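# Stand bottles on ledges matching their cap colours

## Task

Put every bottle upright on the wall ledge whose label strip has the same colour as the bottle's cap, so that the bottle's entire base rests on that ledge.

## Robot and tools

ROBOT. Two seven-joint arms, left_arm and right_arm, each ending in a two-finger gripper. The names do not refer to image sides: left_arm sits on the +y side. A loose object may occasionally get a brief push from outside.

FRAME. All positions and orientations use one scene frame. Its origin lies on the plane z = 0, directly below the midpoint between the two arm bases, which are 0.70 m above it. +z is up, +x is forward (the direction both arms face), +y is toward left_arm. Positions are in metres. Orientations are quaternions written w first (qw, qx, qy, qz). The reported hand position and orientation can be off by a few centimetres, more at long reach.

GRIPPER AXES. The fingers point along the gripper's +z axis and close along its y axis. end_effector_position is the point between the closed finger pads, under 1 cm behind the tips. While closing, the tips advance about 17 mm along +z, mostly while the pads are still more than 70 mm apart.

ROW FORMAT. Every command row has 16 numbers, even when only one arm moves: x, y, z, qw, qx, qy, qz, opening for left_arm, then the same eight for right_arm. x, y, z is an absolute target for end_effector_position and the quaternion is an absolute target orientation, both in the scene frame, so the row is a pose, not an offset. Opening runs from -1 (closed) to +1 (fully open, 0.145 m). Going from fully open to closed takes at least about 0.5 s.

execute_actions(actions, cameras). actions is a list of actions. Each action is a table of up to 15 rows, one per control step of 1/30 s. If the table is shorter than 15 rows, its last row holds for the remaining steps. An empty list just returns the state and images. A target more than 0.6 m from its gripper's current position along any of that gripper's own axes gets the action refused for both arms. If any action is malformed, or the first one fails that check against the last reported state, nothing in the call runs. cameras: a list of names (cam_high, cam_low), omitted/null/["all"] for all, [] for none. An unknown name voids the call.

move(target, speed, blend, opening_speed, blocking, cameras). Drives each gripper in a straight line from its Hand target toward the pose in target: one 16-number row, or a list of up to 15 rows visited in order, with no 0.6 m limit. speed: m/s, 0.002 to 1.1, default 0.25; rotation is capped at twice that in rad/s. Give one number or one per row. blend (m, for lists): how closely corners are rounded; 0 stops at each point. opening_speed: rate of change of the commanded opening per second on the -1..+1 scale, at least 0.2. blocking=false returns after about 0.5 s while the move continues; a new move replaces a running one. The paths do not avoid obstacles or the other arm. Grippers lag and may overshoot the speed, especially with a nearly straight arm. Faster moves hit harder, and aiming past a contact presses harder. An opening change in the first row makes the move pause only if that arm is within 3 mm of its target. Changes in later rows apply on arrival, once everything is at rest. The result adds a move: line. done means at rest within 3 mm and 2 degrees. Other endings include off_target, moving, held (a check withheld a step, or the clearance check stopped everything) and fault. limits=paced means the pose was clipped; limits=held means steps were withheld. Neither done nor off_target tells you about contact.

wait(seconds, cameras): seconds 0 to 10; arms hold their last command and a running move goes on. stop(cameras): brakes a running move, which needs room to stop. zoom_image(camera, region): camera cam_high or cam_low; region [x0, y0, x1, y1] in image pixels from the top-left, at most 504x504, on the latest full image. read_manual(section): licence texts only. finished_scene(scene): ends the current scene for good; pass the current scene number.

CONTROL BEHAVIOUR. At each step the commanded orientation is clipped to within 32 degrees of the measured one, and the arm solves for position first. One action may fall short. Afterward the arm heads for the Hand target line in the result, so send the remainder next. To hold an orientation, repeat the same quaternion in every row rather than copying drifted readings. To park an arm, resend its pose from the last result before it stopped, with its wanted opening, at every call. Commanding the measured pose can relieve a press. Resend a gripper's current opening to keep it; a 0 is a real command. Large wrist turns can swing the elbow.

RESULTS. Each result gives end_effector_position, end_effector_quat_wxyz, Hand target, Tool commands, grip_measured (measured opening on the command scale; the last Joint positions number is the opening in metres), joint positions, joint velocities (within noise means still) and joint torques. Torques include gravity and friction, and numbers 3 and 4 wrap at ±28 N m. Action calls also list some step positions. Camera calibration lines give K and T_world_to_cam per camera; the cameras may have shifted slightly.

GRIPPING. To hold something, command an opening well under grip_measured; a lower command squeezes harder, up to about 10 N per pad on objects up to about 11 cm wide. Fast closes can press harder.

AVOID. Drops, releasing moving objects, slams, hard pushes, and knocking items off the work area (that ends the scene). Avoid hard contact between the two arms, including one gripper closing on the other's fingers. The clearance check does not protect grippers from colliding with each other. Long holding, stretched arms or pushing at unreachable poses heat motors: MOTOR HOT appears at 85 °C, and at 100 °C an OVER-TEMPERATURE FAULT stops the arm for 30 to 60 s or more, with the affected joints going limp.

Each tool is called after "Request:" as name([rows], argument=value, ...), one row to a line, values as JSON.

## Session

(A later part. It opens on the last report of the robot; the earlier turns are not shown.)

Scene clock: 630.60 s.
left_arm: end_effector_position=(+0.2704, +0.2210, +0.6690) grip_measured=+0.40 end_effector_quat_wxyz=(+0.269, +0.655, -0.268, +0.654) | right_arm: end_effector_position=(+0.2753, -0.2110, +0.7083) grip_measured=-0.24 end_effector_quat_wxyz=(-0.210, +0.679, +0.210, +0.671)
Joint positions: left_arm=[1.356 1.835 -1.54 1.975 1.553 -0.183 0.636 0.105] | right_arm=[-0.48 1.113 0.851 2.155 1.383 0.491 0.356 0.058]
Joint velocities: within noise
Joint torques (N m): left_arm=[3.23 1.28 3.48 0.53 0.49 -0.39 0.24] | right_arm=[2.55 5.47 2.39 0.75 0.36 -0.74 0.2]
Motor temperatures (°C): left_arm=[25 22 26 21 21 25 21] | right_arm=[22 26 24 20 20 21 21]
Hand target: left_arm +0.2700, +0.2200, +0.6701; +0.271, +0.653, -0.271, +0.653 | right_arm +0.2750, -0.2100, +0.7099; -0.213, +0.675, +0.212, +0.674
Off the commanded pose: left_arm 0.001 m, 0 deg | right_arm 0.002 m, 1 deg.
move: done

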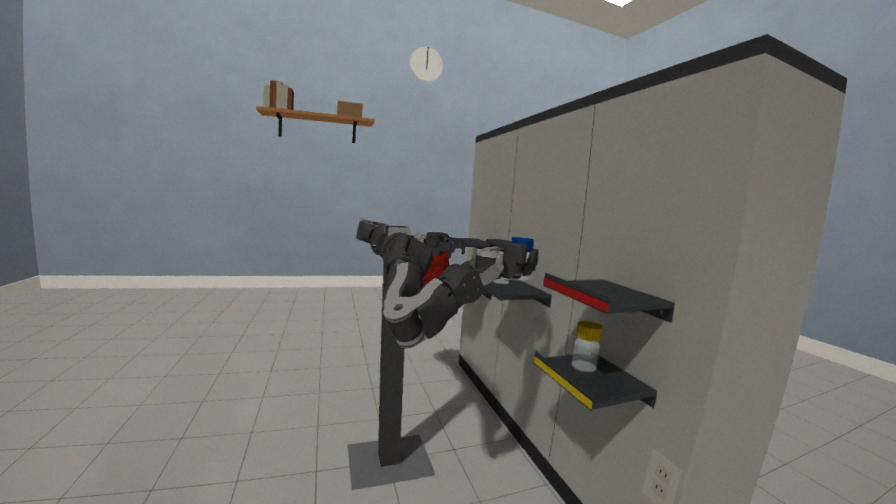

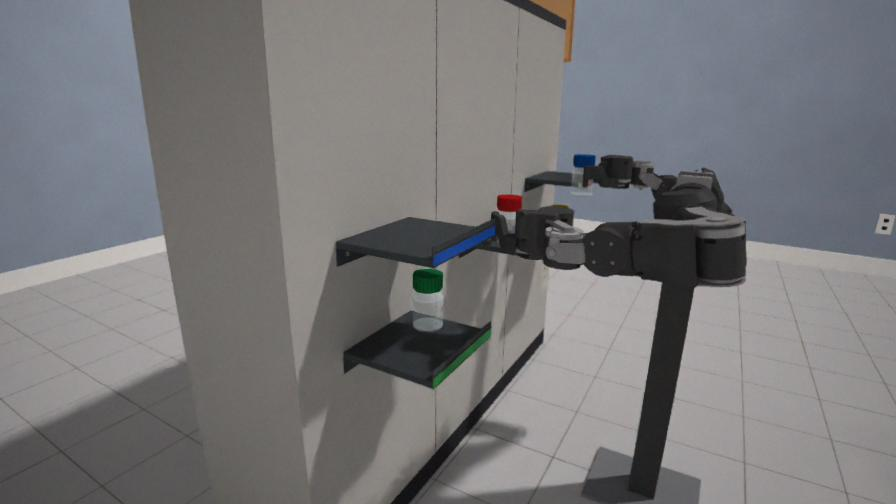

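Request:
move([
  [0.27,0.22,0.67,0.2706,0.6533,-0.2706,0.6533,0.4,0.325,-0.12,0.70,-0.2126,0.6744,0.2126,0.6744,-0.6],
  [0.27,0.22,0.67,0.2706,0.6533,-0.2706,0.6533,0.4,0.375,-0.074,0.665,-0.2126,0.6744,0.2126,0.6744,-0.6],
  [0.27,0.22,0.67,0.2706,0.6533,-0.2706,0.6533,0.4,0.375,-0.074,0.632,-0.2126,0.6744,0.2126,0.6744,-0.6],
  [0.27,0.22,0.67,0.2706,0.6533,-0.2706,0.6533,0.4,0.375,-0.074,0.624,-0.2126,0.6744,0.2126,0.6744,-0.6],
], speed=[0.2,0.15,0.08,0.03])

Request:
zoom_image(camera="cam_low", region=[460, 130, 640, 280])

Request:
zoom_image(camera="cam_high", region=[470, 230, 590, 320])

Scene clock: 646.57 s.
left_arm: end_effector_position=(+0.2704, +0.2210, +0.6690) grip_measured=+0.40 end_effector_quat_wxyz=(+0.269, +0.655, -0.268, +0.654) | right_arm: end_effector_position=(+0.3513, -0.0972, +0.6338) grip_measured=-0.24 end_effector_quat_wxyz=(-0.224, +0.706, +0.267, +0.616)
Joint positions: left_arm=[1.356 1.835 -1.54 1.975 1.553 -0.183 0.636 0.105] | right_arm=[-1.311 1.998 1.055 1.991 1.559 -0.155 -0.11 0.058]
Joint velocities: within noise
Joint torques (N m): left_arm=[3.23 1.28 3.48 0.53 0.48 -0.39 0.23] | right_arm=[4.36 0.96 2.69 0.27 0.1 -0.6 0.17]
Motor temperatures (°C): left_arm=[24 22 27 21 22 25 21] | right_arm=[22 26 24 19 20 21 21]
Hand target: left_arm +0.2700, +0.2200, +0.6701; +0.271, +0.653, -0.271, +0.653 | right_arm +0.3506, -0.0973, +0.6317; -0.226, +0.708, +0.267, +0.614
Off the commanded pose: left_arm 0.001 m, 0 deg | right_arm 0.035 m, 10 deg.
joint read past its limit (right arm) — joint 2 (shoulder roll), upper limit.
joint sent to its limit (right arm) — joint 1 (shoulder pitch), lower limit; joint 2 (shoulder roll), upper limit; joint 5 (forearm roll), upper limit. The joint targets are off in position and orientation.
move: off_target (right_arm)

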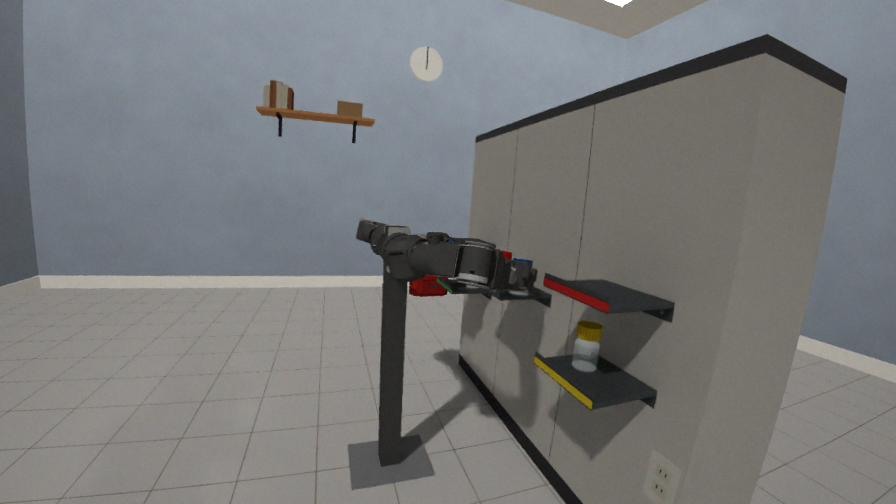

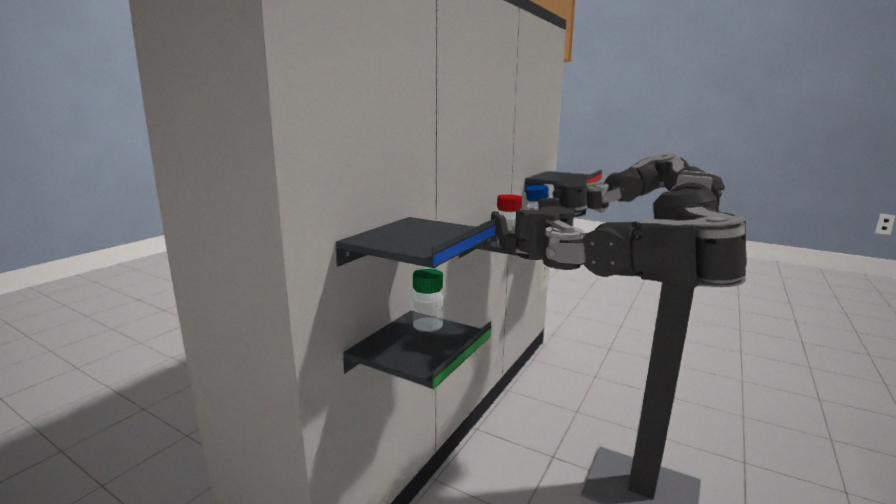

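Scaled by 2.800 from the camera's 896x504 image, which has a finer 1280x720 frame.

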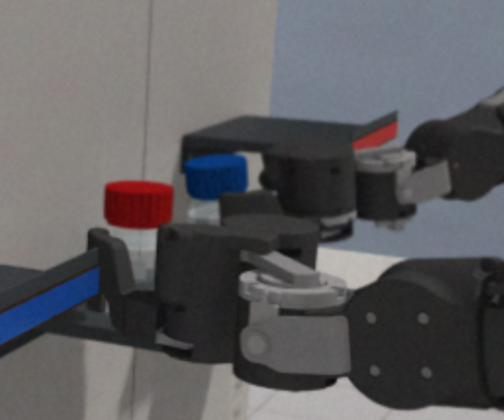

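Scaled by 4.200 from the camera's 896x504 image, which has a finer 1280x720 frame.

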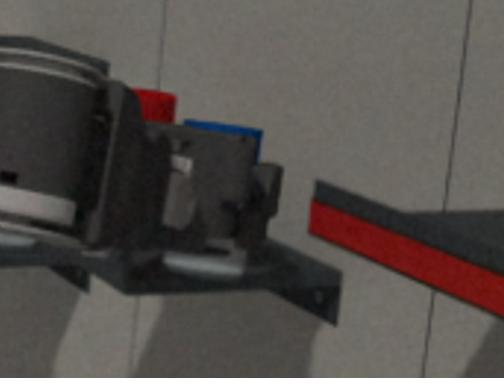

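Request:
move([
  [0.27,0.22,0.67,0.2706,0.6533,-0.2706,0.6533,0.4,0.345,-0.105,0.675,-0.224,0.706,0.267,0.616,-0.6],
  [0.27,0.22,0.67,0.2706,0.6533,-0.2706,0.6533,0.4,0.285,-0.18,0.70,-0.2126,0.6744,0.2126,0.6744,-0.6],
  [0.27,0.22,0.67,0.2706,0.6533,-0.2706,0.6533,0.4,0.255,-0.25,0.60,0,0.7071,0,0.7071,-0.6],
  [0.27,0.22,0.67,0.2706,0.6533,-0.2706,0.6533,0.4,0.26,-0.22,0.48,0,0.7071,0,0.7071,-0.6],
], speed=[0.1,0.15,0.2,0.2])

Scene clock: 664.40 s.
left_arm: end_effector_position=(+0.2704, +0.2210, +0.6690) grip_measured=+0.40 end_effector_quat_wxyz=(+0.269, +0.655, -0.268, +0.654) | right_arm: end_effector_position=(+0.2596, -0.2215, +0.4773) grip_measured=-0.24 end_effector_quat_wxyz=(+0.004, +0.712, -0.003, +0.702)
Joint positions: left_arm=[1.356 1.835 -1.54 1.975 1.553 -0.183 0.636 0.105] | right_arm=[-0.475 0.932 -0.408 1.94 0.573 -0.472 -0.62 0.058]
Joint velocities: within noise
Joint torques (N m): left_arm=[3.23 1.28 3.48 0.54 0.48 -0.39 0.23] | right_arm=[1.28 4.07 2.32 3.41 -0.46 -0.68 0.19]
Motor temperatures (°C): left_arm=[24 22 27 21 22 25 21] | right_arm=[22 25 24 19 20 21 21]
Hand target: left_arm +0.2700, +0.2200, +0.6701; +0.270, +0.653, -0.271, +0.653 | right_arm +0.2600, -0.2200, +0.4800; +0.000, +0.707, +0.000, +0.707
Off the commanded pose: left_arm 0.001 m, 0 deg | right_arm 0.003 m, 1 deg.
move: done

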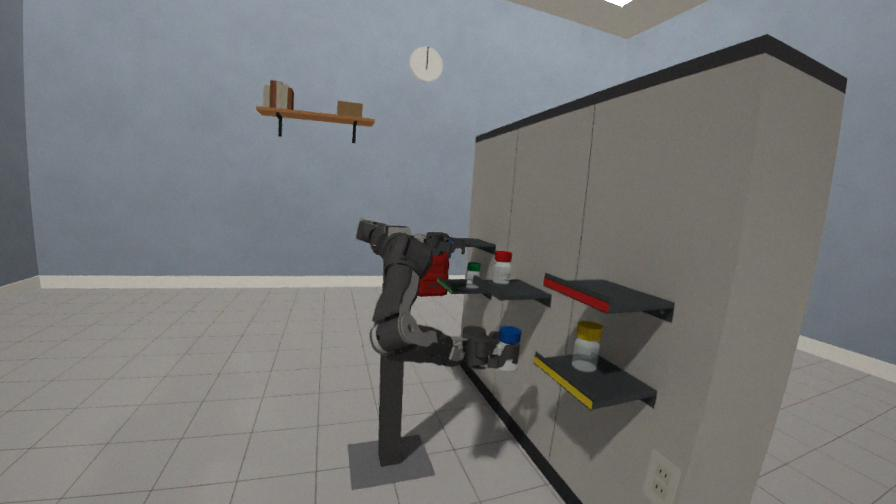

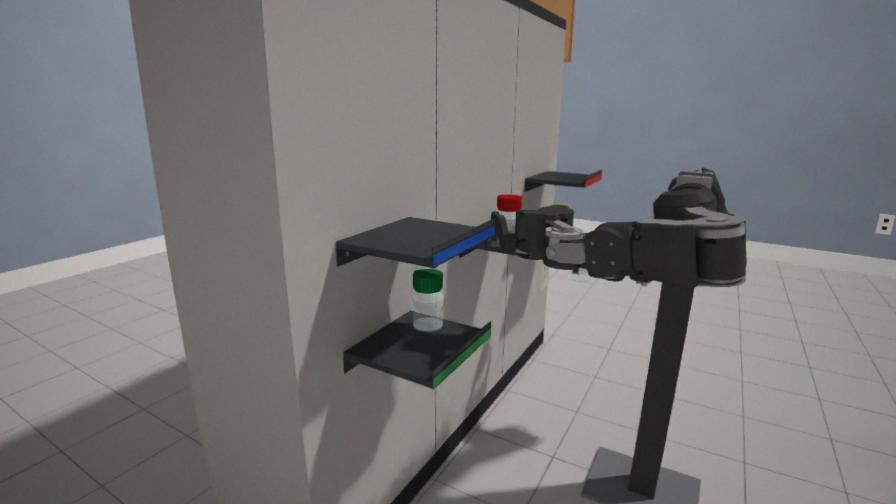

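Request:
move([
  [0.27,0.22,0.67,0.2706,0.6533,-0.2706,0.6533,0.4,0.265,-0.19,0.60,-0.11,0.698,0.11,0.698,-0.6],
  [0.27,0.22,0.67,0.2706,0.6533,-0.2706,0.6533,0.4,0.29,-0.15,0.69,-0.2126,0.6744,0.2126,0.6744,-0.6],
  [0.27,0.22,0.67,0.2706,0.6533,-0.2706,0.6533,0.4,0.372,-0.076,0.67,-0.2126,0.6744,0.2126,0.6744,-0.6],
  [0.27,0.22,0.67,0.2706,0.6533,-0.2706,0.6533,0.4,0.375,-0.074,0.645,-0.2126,0.6744,0.2126,0.6744,-0.6],
], speed=[0.2,0.15,0.15,0.08])

Request:
zoom_image(camera="cam_high", region=[470, 230, 590, 320])

Scene clock: 677.07 s.
left_arm: end_effector_position=(+0.2704, +0.2210, +0.6690) grip_measured=+0.40 end_effector_quat_wxyz=(+0.269, +0.655, -0.268, +0.654) | right_arm: end_effector_position=(+0.3754, -0.0749, +0.6415) grip_measured=-0.24 end_effector_quat_wxyz=(-0.209, +0.681, +0.212, +0.669)
Joint positions: left_arm=[1.356 1.835 -1.54 1.975 1.553 -0.183 0.636 0.105] | right_arm=[0.74 0.856 -0.785 1.936 1.124 0.27 -0.208 0.058]
Joint velocities: within noise
Joint torques (N m): left_arm=[3.23 1.31 3.48 0.53 0.48 -0.39 0.23] | right_arm=[5.37 1.57 4.3 2.18 -0.12 -0.83 0.19]
Motor temperatures (°C): left_arm=[24 22 27 21 22 25 21] | right_arm=[22 25 24 20 20 21 21]
Hand target: left_arm +0.2700, +0.2200, +0.6701; +0.270, +0.653, -0.271, +0.653 | right_arm +0.3749, -0.0739, +0.6450; -0.213, +0.674, +0.213, +0.674
Off the commanded pose: left_arm 0.001 m, 0 deg | right_arm 0.004 m, 1 deg.
move: off_target (right_arm)

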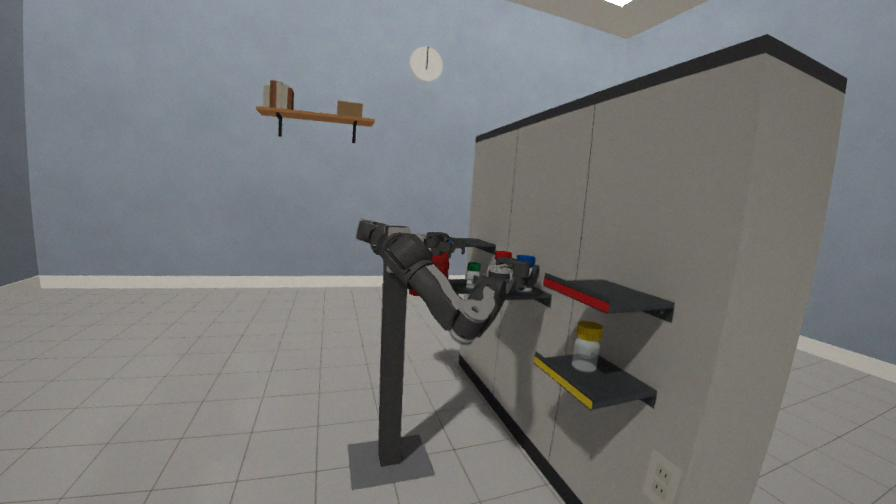

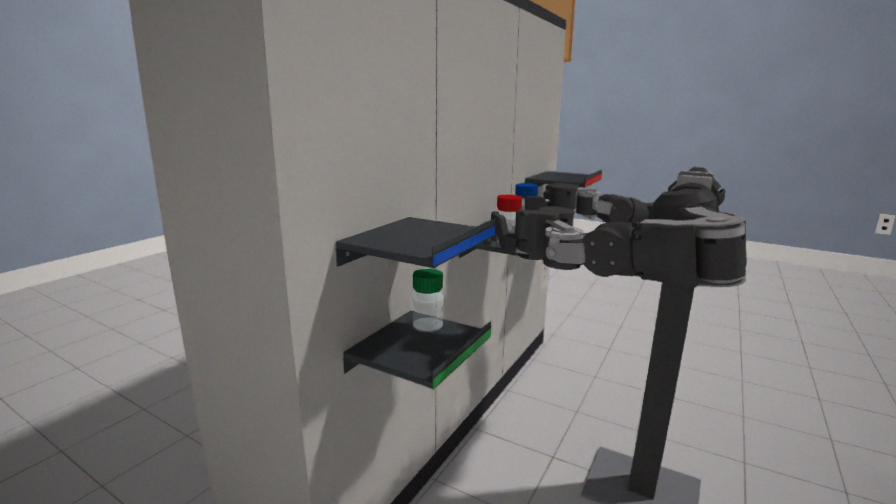

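Scaled by 4.200 from the camera's 896x504 image, which has a finer 1280x720 frame.

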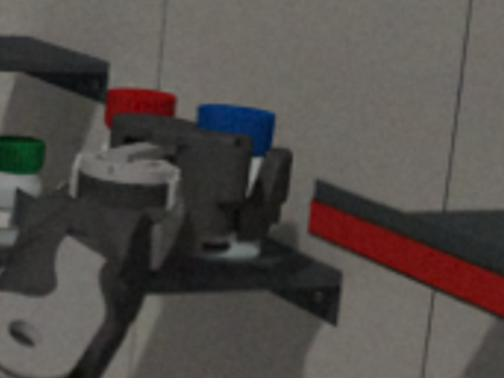

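Request:
move([
  [0.27,0.22,0.67,0.2706,0.6533,-0.2706,0.6533,0.4,0.375,-0.072,0.634,-0.2126,0.6744,0.2126,0.6744,-0.6],
  [0.27,0.22,0.67,0.2706,0.6533,-0.2706,0.6533,0.4,0.375,-0.072,0.625,-0.2126,0.6744,0.2126,0.6744,-0.6],
], speed=0.04, cameras=[])

Scene clock: 682.37 s.
left_arm: end_effector_position=(+0.2704, +0.2210, +0.6690) grip_measured=+0.40 end_effector_quat_wxyz=(+0.269, +0.655, -0.268, +0.654) | right_arm: end_effector_position=(+0.3754, -0.0732, +0.6318) grip_measured=-0.24 end_effector_quat_wxyz=(-0.212, +0.667, +0.210, +0.682)
Joint positions: left_arm=[1.356 1.835 -1.54 1.975 1.553 -0.183 0.636 0.105] | right_arm=[0.686 0.837 -0.788 1.915 1.056 0.194 -0.188 0.058]
Joint velocities: within noise
Joint torques (N m): left_arm=[3.23 1.28 3.48 0.53 0.49 -0.39 0.23] | right_arm=[4.13 1.73 1.83 1.29 0.05 -0.24 0.15]
Motor temperatures (°C): left_arm=[24 22 27 21 22 25 21] | right_arm=[22 25 24 20 20 21 21]
Hand target: left_arm +0.2700, +0.2200, +0.6701; +0.270, +0.653, -0.271, +0.653 | right_arm +0.3749, -0.0719, +0.6251; -0.213, +0.674, +0.213, +0.674
Off the commanded pose: left_arm 0.001 m, 0 deg | right_arm 0.007 m, 1 deg.
move: off_target (right_arm)
No camera images: "cameras" was empty.

Request:
move([
  [0.26,0.26,0.60,0.1,0.700,-0.1,0.700,0.4,0.375,-0.072,0.6315,-0.2126,0.6744,0.2126,0.6744,-0.6],
  [0.26,0.24,0.50,0,0.7071,0,0.7071,0.4,0.375,-0.072,0.6315,-0.2126,0.6744,0.2126,0.6744,0.3],
  [0.265,0.19,0.60,0.11,0.698,-0.11,0.698,0.2,0.29,-0.14,0.645,-0.2126,0.6744,0.2126,0.6744,0.3],
  [0.285,0.10,0.69,0.153,0.69,-0.153,0.69,0.2,0.26,-0.26,0.57,0,0.7071,0,0.7071,0.3],
], speed=[0.25,0.25,0.2,0.2], opening_speed=1.2)

Request:
zoom_image(camera="cam_high", region=[440, 190, 680, 420])

Scene clock: 710.07 s.
left_arm: end_effector_position=(+0.2853, +0.0996, +0.6894) grip_measured=+0.20 end_effector_quat_wxyz=(+0.199, +0.675, -0.196, +0.683) | right_arm: end_effector_position=(+0.2603, -0.2599, +0.5708) grip_measured=+0.30 end_effector_quat_wxyz=(+0.001, +0.707, +0.001, +0.707)
Joint positions: left_arm=[0.966 1.389 -0.997 2.431 1.482 0.052 -0.442 0.09] | right_arm=[0.28 1.697 -1.22 2.234 0.973 -0.782 -0.82 0.098]
Joint velocities: within noise
Joint torques (N m): left_arm=[4.76 2.1 2.55 0.75 -0.05 -0.53 -0.06] | right_arm=[2.12 4.92 1.4 1.37 -0.27 -0.4 -0.01]
Motor temperatures (°C): left_arm=[24 22 27 21 22 25 21] | right_arm=[22 25 24 19 20 21 21]
Hand target: left_arm +0.2858, +0.1002, +0.6899; +0.197, +0.675, -0.195, +0.683 | right_arm +0.2600, -0.2599, +0.5701; +0.000, +0.707, +0.000, +0.707
Off the commanded pose: left_arm 0.001 m, 8 deg | right_arm 0.001 m, 0 deg.
joint sent to its limit (left arm) — joint 4 (elbow), upper limit, where the elbow is as bent as it goes. The joint targets are off in orientation, not in position.
joint sent to its limit (right arm) — joint 6 (wrist pitch), lower limit. The joint targets still meet the commanded pose.
move: off_target (left_arm)

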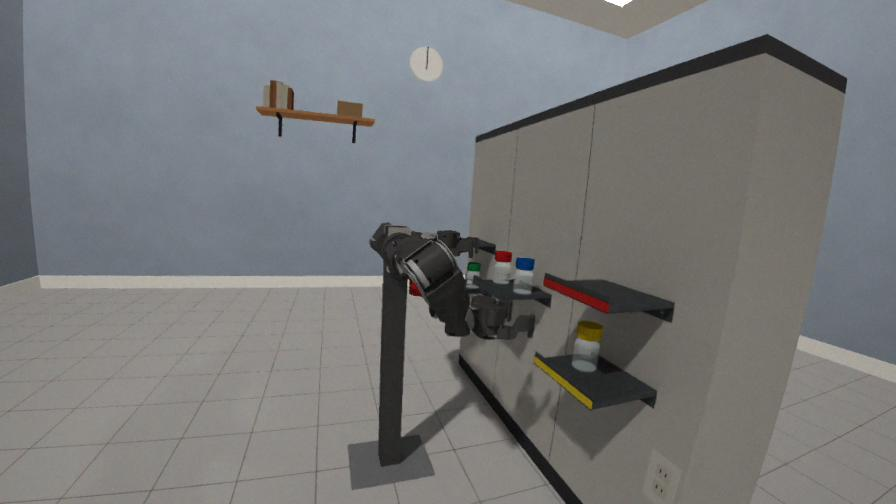

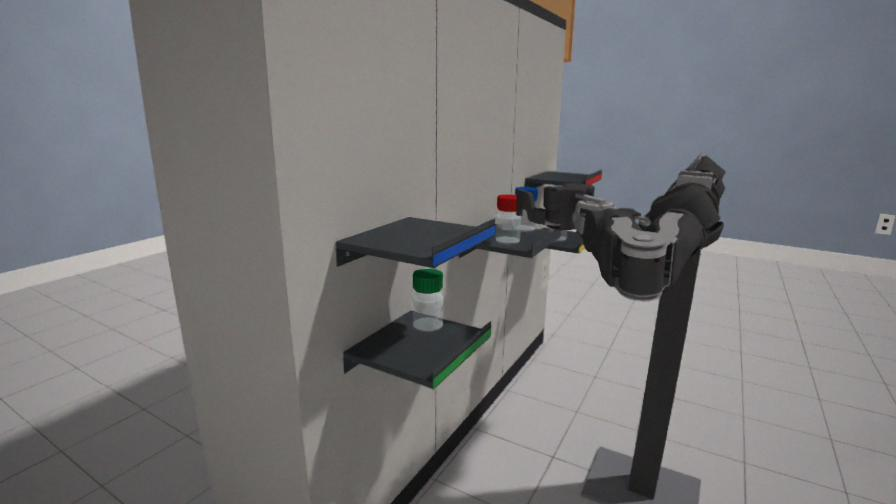

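Scaled by 2.100 from the camera's 896x504 image, which has a finer 1280x720 frame.

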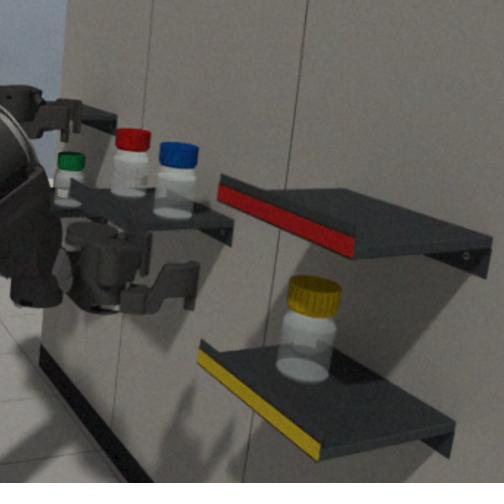

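Request:
move([
  [0.30,-0.03,0.68,0.2126,0.6744,-0.2126,0.6744,0.2,0.25,-0.27,0.54,0,0.7071,0,0.7071,0.3],
  [0.305,-0.035,0.637,0.18,0.684,-0.18,0.684,0.2,0.25,-0.27,0.52,0,0.7071,0,0.7071,0.3],
], speed=[0.2,0.12])

Request:
zoom_image(camera="cam_high", region=[440, 190, 680, 420])

Request:
zoom_image(camera="cam_low", region=[460, 130, 640, 280])

Scene clock: 722.50 s.
left_arm: end_effector_position=(+0.3041, -0.0359, +0.6373) grip_measured=+0.20 end_effector_quat_wxyz=(+0.182, +0.683, -0.183, +0.683) | right_arm: end_effector_position=(+0.2494, -0.2694, +0.5195) grip_measured=+0.30 end_effector_quat_wxyz=(+0.032, +0.730, +0.006, +0.683)
Joint positions: left_arm=[0.978 0.483 -1.335 2.168 1.099 0.234 -1.044 0.09] | right_arm=[0.458 1.562 -1.549 2.098 0.825 -0.784 -0.924 0.098]
Joint velocities: within noise
Joint torques (N m): left_arm=[6.4 -0.33 2.67 2.17 -0.36 -0.45 -0.06] | right_arm=[1.49 4.65 2.99 1.55 -0.31 -0.26 -0.22]
Motor temperatures (°C): left_arm=[24 22 27 21 22 25 21] | right_arm=[22 25 23 19 20 21 21]
Hand target: left_arm +0.3050, -0.0350, +0.6371; +0.180, +0.684, -0.180, +0.684 | right_arm +0.2502, -0.2698, +0.5202; +0.033, +0.728, +0.005, +0.685
Off the commanded pose: left_arm 0.001 m, 0 deg | right_arm 0.001 m, 5 deg.
joint sent to its limit (right arm) — joint 6 (wrist pitch), lower limit. The joint targets are off in orientation, not in position.
move: off_target (right_arm)

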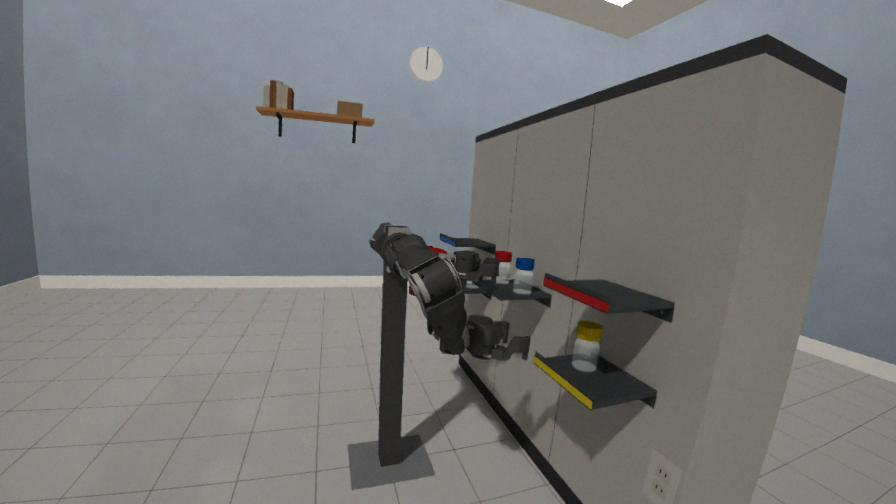

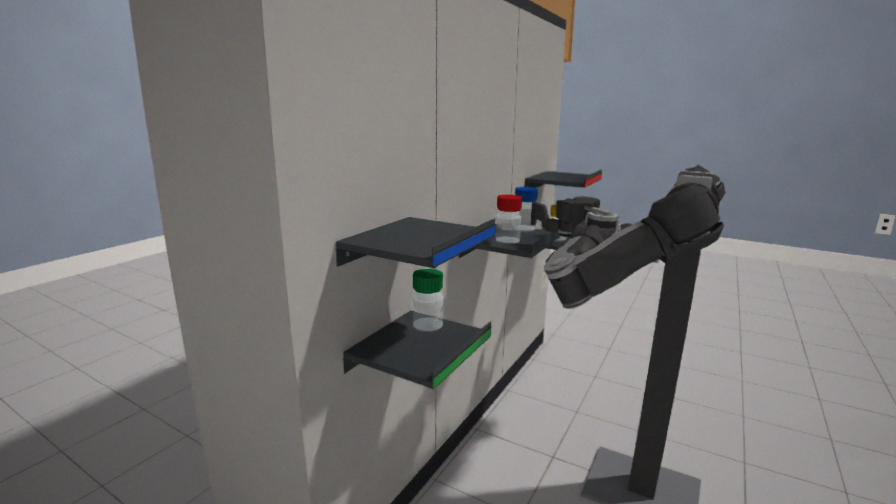

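Scaled by 2.100 from the camera's 896x504 image, which has a finer 1280x720 frame.

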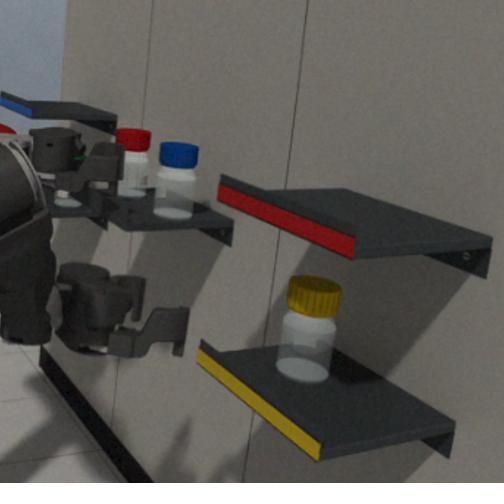

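Scaled by 2.800 from the camera's 896x504 image, which has a finer 1280x720 frame.

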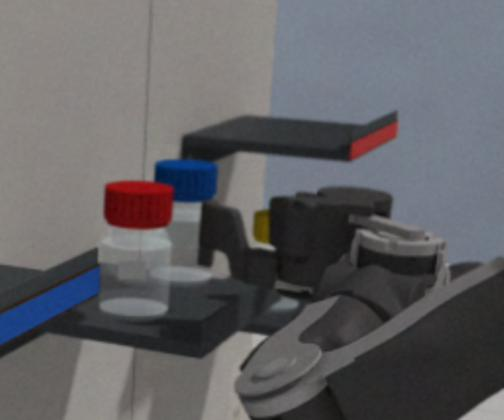

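Request:
move([
  [0.377,-0.070,0.632,0.165,0.6876,-0.165,0.6876,0.2,0.25,-0.27,0.52,0.033,0.728,0.005,0.685,0.3],
  [0.377,-0.070,0.632,0.165,0.6876,-0.165,0.6876,-0.6,0.25,-0.27,0.52,0.033,0.728,0.005,0.685,0.3],
], speed=[0.1,0.1], opening_speed=1.2)

Request:
zoom_image(camera="cam_low", region=[460, 130, 640, 280])

Scene clock: 738.13 s.
left_arm: end_effector_position=(+0.3767, -0.0698, +0.6308) grip_measured=-0.24 end_effector_quat_wxyz=(+0.163, +0.688, -0.165, +0.687) | right_arm: end_effector_position=(+0.2494, -0.2694, +0.5197) grip_measured=+0.30 end_effector_quat_wxyz=(+0.032, +0.729, +0.006, +0.683)
Joint positions: left_arm=[1.074 0.27 -1.321 1.73 1.11 0.17 -0.892 0.057] | right_arm=[0.458 1.562 -1.549 2.098 0.823 -0.784 -0.926 0.098]
Joint velocities: within noise
Joint torques (N m): left_arm=[9.14 -0.73 3.36 2.41 -0.25 -0.51 0.2] | right_arm=[1.75 4.68 2.54 1.55 -0.31 -0.26 -0.2]
Motor temperatures (°C): left_arm=[25 21 27 21 22 25 21] | right_arm=[21 25 24 19 20 21 21]
Hand target: left_arm +0.3770, -0.0700, +0.6319; +0.165, +0.688, -0.165, +0.688 | right_arm +0.2501, -0.2700, +0.5201; +0.034, +0.728, +0.005, +0.685
Off the commanded pose: left_arm 0.001 m, 0 deg | right_arm 0.001 m, 0 deg.
joint sent to its limit (right arm) — joint 6 (wrist pitch), lower limit. The joint targets still meet the commanded pose.
move: done

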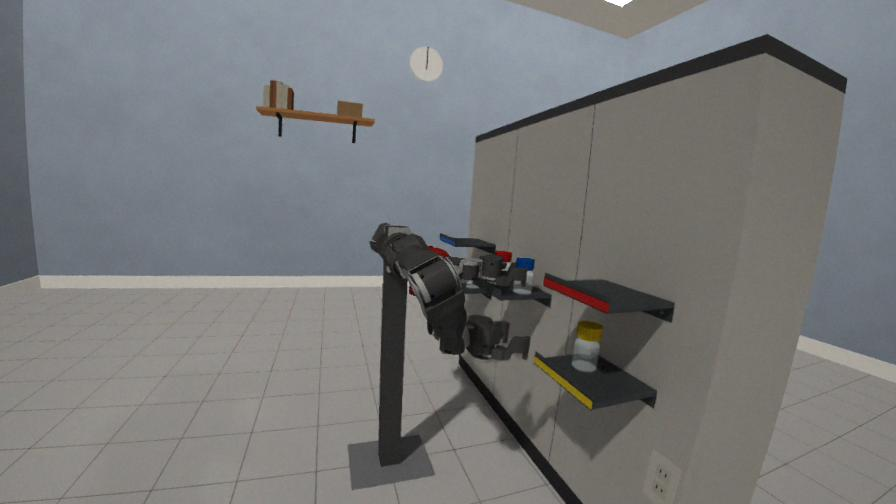

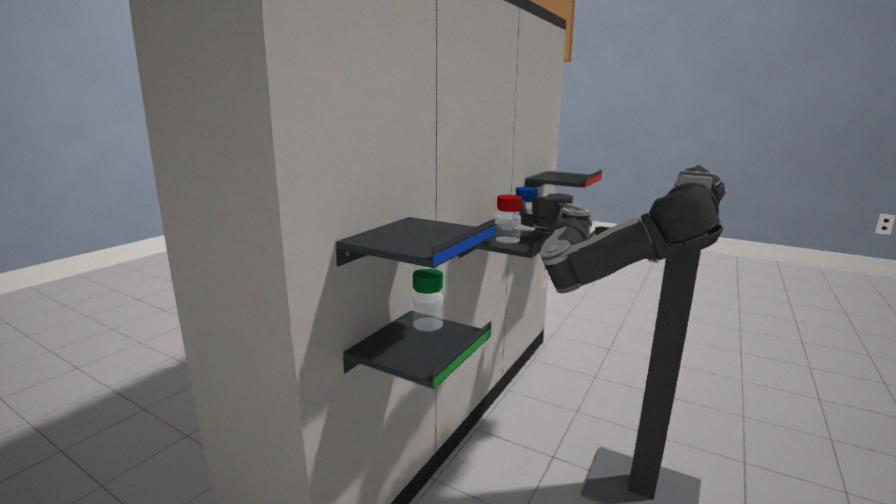

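Scaled by 2.800 from the camera's 896x504 image, which has a finer 1280x720 frame.

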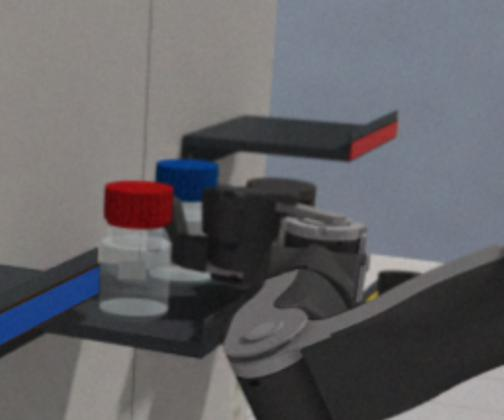

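Request:
move([
  [0.377,-0.072,0.70,0.165,0.6876,-0.165,0.6876,-0.6,0.26,-0.22,0.46,0,0.7071,0,0.7071,0.3],
  [0.295,-0.03,0.71,0.2126,0.6744,-0.2126,0.6744,-0.6,0.26,-0.2,0.42,0,0.7071,0,0.7071,0.3],
  [0.285,0.11,0.71,0.2126,0.6744,-0.2126,0.6744,-0.6,0.27,-0.16,0.42,0,0.7071,0,0.7071,0.3],
  [0.265,0.23,0.72,0.16,0.689,-0.16,0.689,-0.6,0.27,-0.16,0.42,0,0.7071,0,0.7071,0.3],
], blend=[0.01,0.02,0.02,0], speed=0.2)

Request:
zoom_image(camera="cam_low", region=[370, 120, 690, 400])

Scene clock: 752.23 s.
left_arm: end_effector_position=(+0.2651, +0.2305, +0.7190) grip_measured=-0.24 end_effector_quat_wxyz=(+0.148, +0.687, -0.172, +0.691) | right_arm: end_effector_position=(+0.2687, -0.1589, +0.4194) grip_measured=+0.30 end_effector_quat_wxyz=(-0.004, +0.708, +0.001, +0.706)
Joint positions: left_arm=[1.75 1.987 -1.563 2.232 1.585 0.175 0.213 0.057] | right_arm=[0.237 0.829 -1.395 1.649 0.473 -0.66 -1.135 0.098]
Joint velocities: within noise
Joint torques (N m): left_arm=[2.49 -0.91 1.83 -0.29 0.3 -0.81 0.2] | right_arm=[2.97 2.55 2.36 2.39 -0.42 -0.04 -0.18]
Motor temperatures (°C): left_arm=[26 21 27 21 22 25 21] | right_arm=[21 25 24 19 20 21 21]
Hand target: left_arm +0.2650, +0.2300, +0.7198; +0.150, +0.684, -0.172, +0.692 | right_arm +0.2700, -0.1600, +0.4200; +0.000, +0.707, +0.000, +0.707
Off the commanded pose: left_arm 0.001 m, 2 deg | right_arm 0.002 m, 1 deg.
joint sent to its limit (left arm) — joint 3 (upper arm roll), lower limit; joint 5 (forearm roll), upper limit. The joint targets still meet the commanded pose.
move: done

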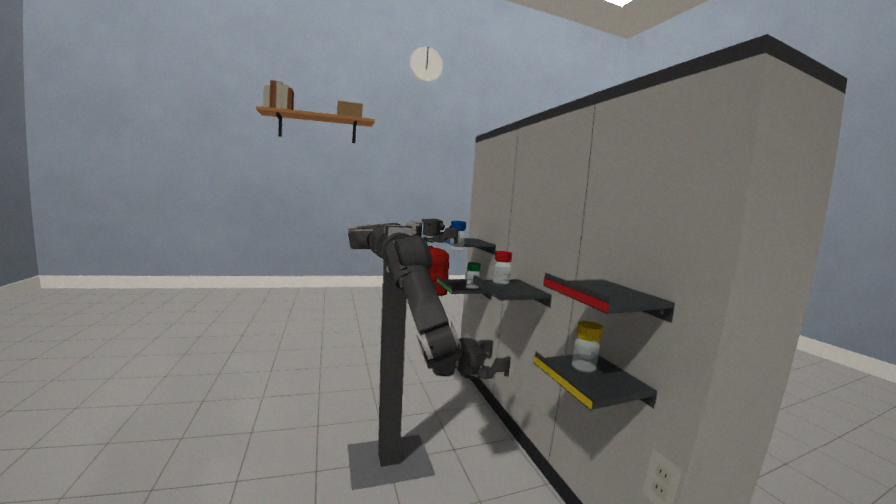

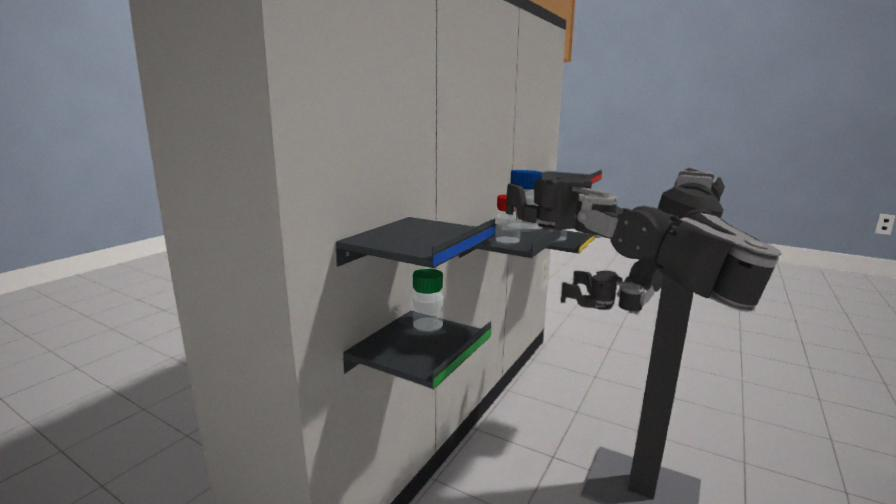

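Scaled by 1.575 from the camera's 896x504 image, which has a finer 1280x720 frame.

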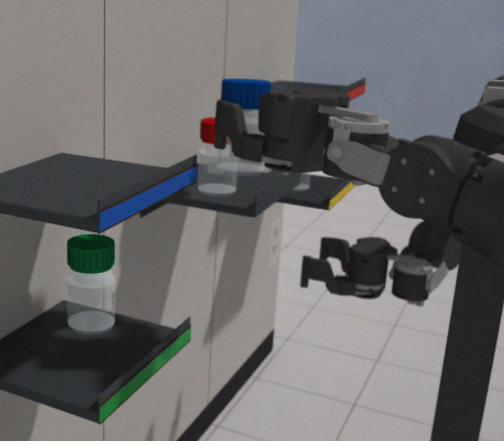

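Request:
move([
  [0.255,0.32,0.77,0,0.7071,0,0.7071,-0.6,0.265,-0.19,0.55,-0.11,0.698,0.11,0.698,0.2],
  [0.33,0.355,0.77,0,0.7071,0,0.7071,-0.6,0.29,-0.14,0.69,-0.2126,0.6744,0.2126,0.6744,0.2],
  [0.377,0.36,0.765,0,0.7071,0,0.7071,-0.6,0.30,-0.06,0.69,-0.2126,0.6744,0.2126,0.6744,0.2],
  [0.377,0.36,0.738,0,0.7071,0,0.7071,-0.6,0.30,-0.01,0.68,-0.2126,0.6744,0.2126,0.6744,0.2],
], speed=[0.2,0.2,0.15,0.15])

Request:
zoom_image(camera="cam_low", region=[370, 120, 690, 400])

Request:
zoom_image(camera="cam_high", region=[440, 190, 680, 420])

Scene clock: 769.40 s.
left_arm: end_effector_position=(+0.3772, +0.3601, +0.7369) grip_measured=-0.24 end_effector_quat_wxyz=(+0.000, +0.710, +0.001, +0.704) | right_arm: end_effector_position=(+0.2995, -0.0096, +0.6802) grip_measured=+0.20 end_effector_quat_wxyz=(-0.216, +0.674, +0.212, +0.674)
Joint positions: left_arm=[1.755 1.56 -1.562 1.623 1.585 0.202 -0.067 0.057] | right_arm=[1.05 0.784 -1.124 2.32 1.343 0.282 -0.805 0.09]
Joint velocities: within noise
Joint torques (N m): left_arm=[5.13 -0.88 3.4 0.38 0.05 -1 0.17] | right_arm=[4.89 0.54 2.81 1.2 -0.37 -0.21 -0.15]
Motor temperatures (°C): left_arm=[24 21 26 21 22 26 21] | right_arm=[22 25 24 19 20 20 21]
Hand target: left_arm +0.3770, +0.3599, +0.7380; +0.000, +0.707, +0.000, +0.707 | right_arm +0.3000, -0.0100, +0.6800; -0.213, +0.674, +0.213, +0.674
Off the commanded pose: left_arm 0.001 m, 1 deg | right_arm 0.001 m, 0 deg.
move: done

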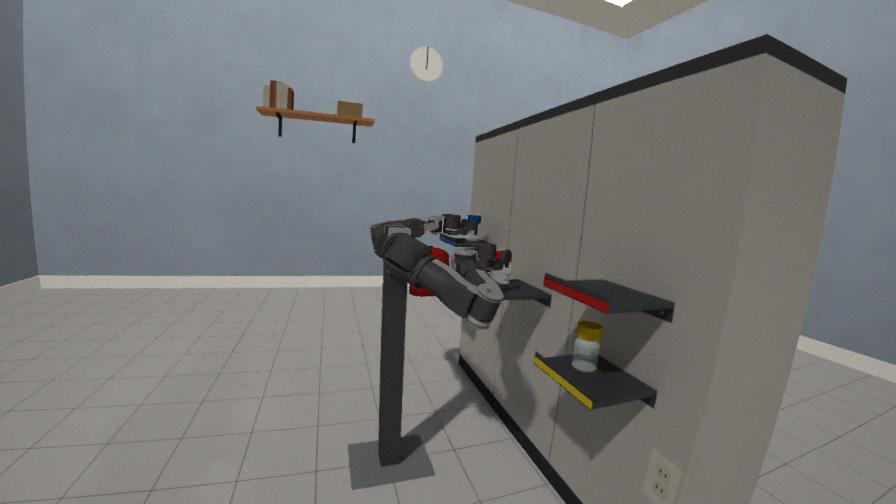

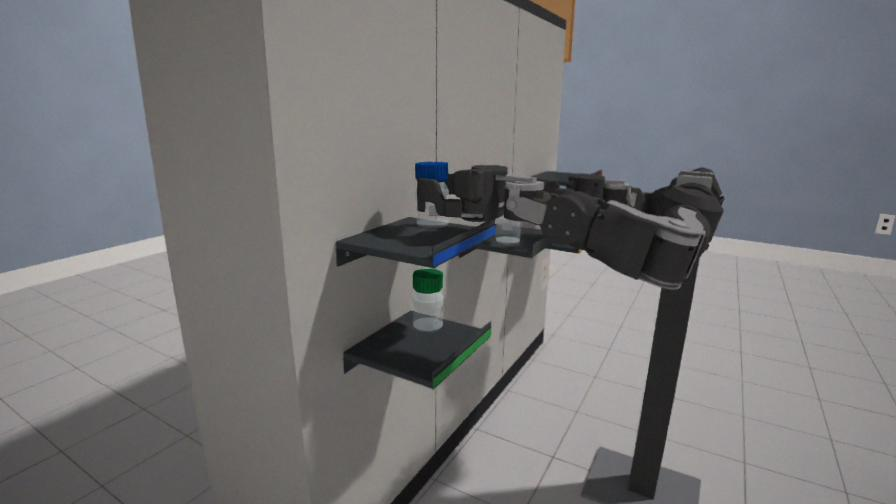

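Scaled by 1.575 from the camera's 896x504 image, which has a finer 1280x720 frame.

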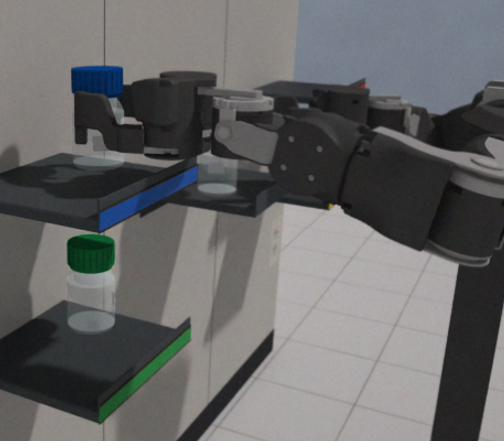

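Scaled by 2.100 from the camera's 896x504 image, which has a finer 1280x720 frame.

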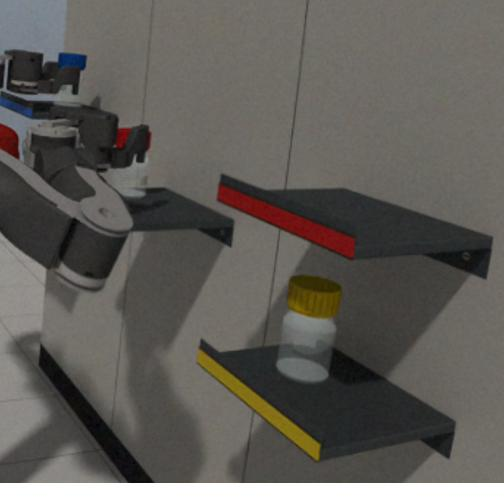

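Request:
move([
  [0.377,0.36,0.730,0,0.7071,0,0.7071,-0.6,0.30,-0.002,0.637,-0.2126,0.6744,0.2126,0.6744,0.3],
  [0.377,0.36,0.722,0,0.7071,0,0.7071,-0.6,0.378,0.052,0.632,-0.2126,0.6744,0.2126,0.6744,0.3],
  [0.377,0.36,0.722,0,0.7071,0,0.7071,-0.6,0.378,0.052,0.632,-0.2126,0.6744,0.2126,0.6744,-0.6],
], speed=[0.08,0.1,0.1], opening_speed=1.2)

Request:
zoom_image(camera="cam_low", region=[370, 120, 690, 400])

Request:
zoom_image(camera="cam_high", region=[440, 190, 680, 420])

Scene clock: 782.23 s.
left_arm: end_effector_position=(+0.3767, +0.3607, +0.7305) grip_measured=-0.24 end_effector_quat_wxyz=(+0.000, +0.696, +0.003, +0.718) | right_arm: end_effector_position=(+0.3782, +0.0520, +0.6320) grip_measured=-0.29 end_effector_quat_wxyz=(-0.212, +0.675, +0.212, +0.674)
Joint positions: left_arm=[1.693 1.572 -1.56 1.634 1.582 0.1 -0.067 0.057] | right_arm=[1.033 0.413 -1.234 1.769 1.105 0.183 -0.619 0.054]
Joint velocities: within noise
Joint torques (N m): left_arm=[2.89 -0.54 2.74 0.46 0 -0.09 0.19] | right_arm=[6.18 -0.33 3.84 2.17 -0.31 -0.45 0.03]
Motor temperatures (°C): left_arm=[24 21 27 21 21 26 21] | right_arm=[22 24 24 19 20 20 21]
Hand target: left_arm +0.3769, +0.3601, +0.7221; +0.000, +0.707, +0.000, +0.707 | right_arm +0.3780, +0.0520, +0.6320; -0.213, +0.674, +0.213, +0.674
Off the commanded pose: left_arm 0.009 m, 2 deg | right_arm 0.000 m, 0 deg.
move: off_target (left_arm)

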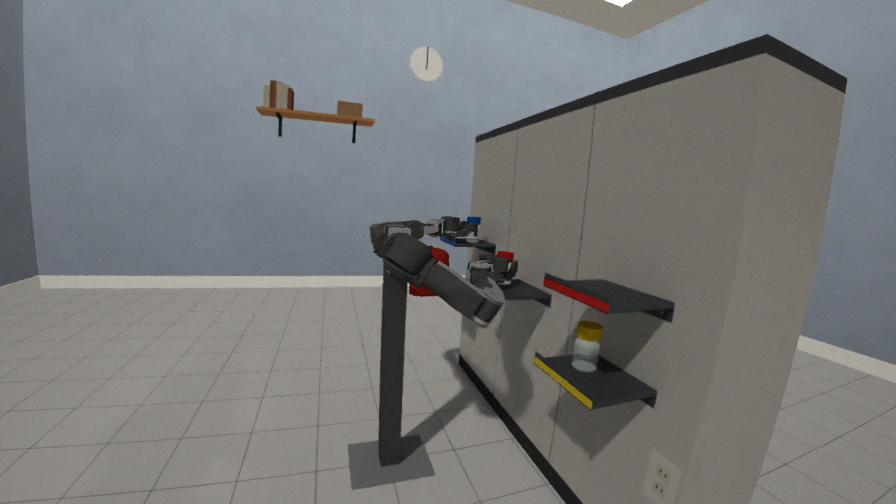

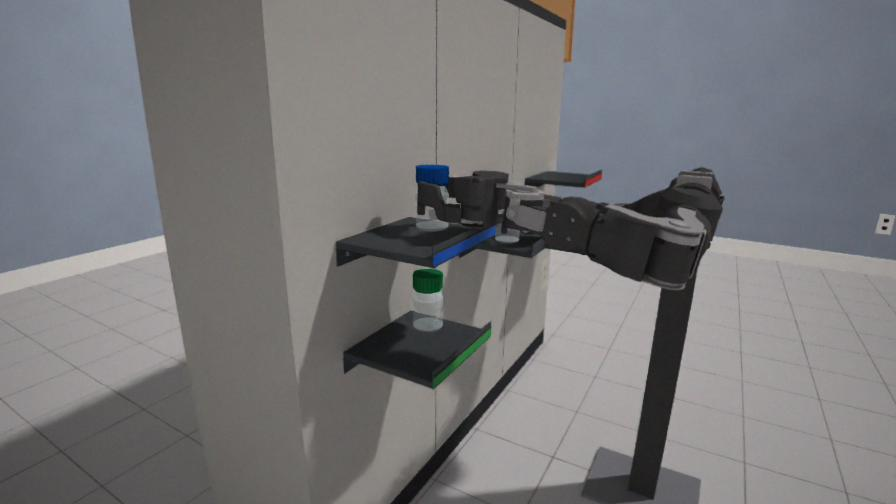

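Scaled by 1.575 from the camera's 896x504 image, which has a finer 1280x720 frame.

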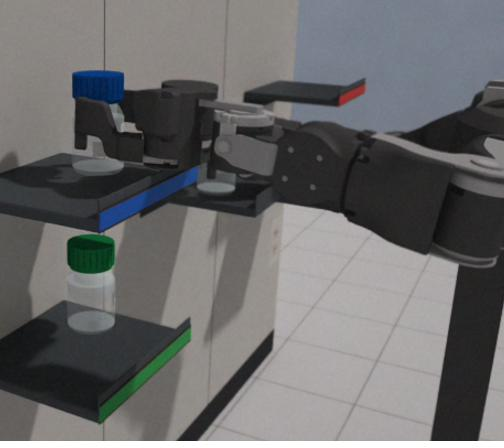

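Scaled by 2.100 from the camera's 896x504 image, which has a finer 1280x720 frame.

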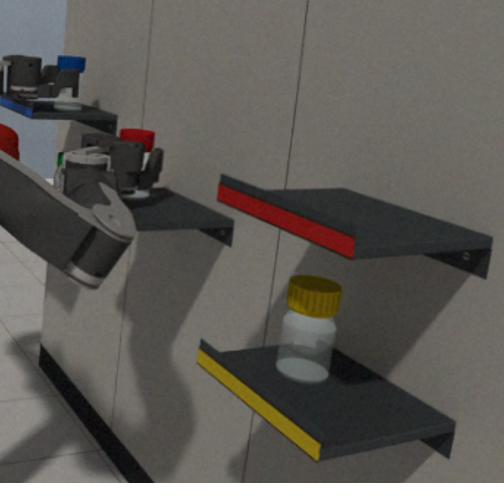

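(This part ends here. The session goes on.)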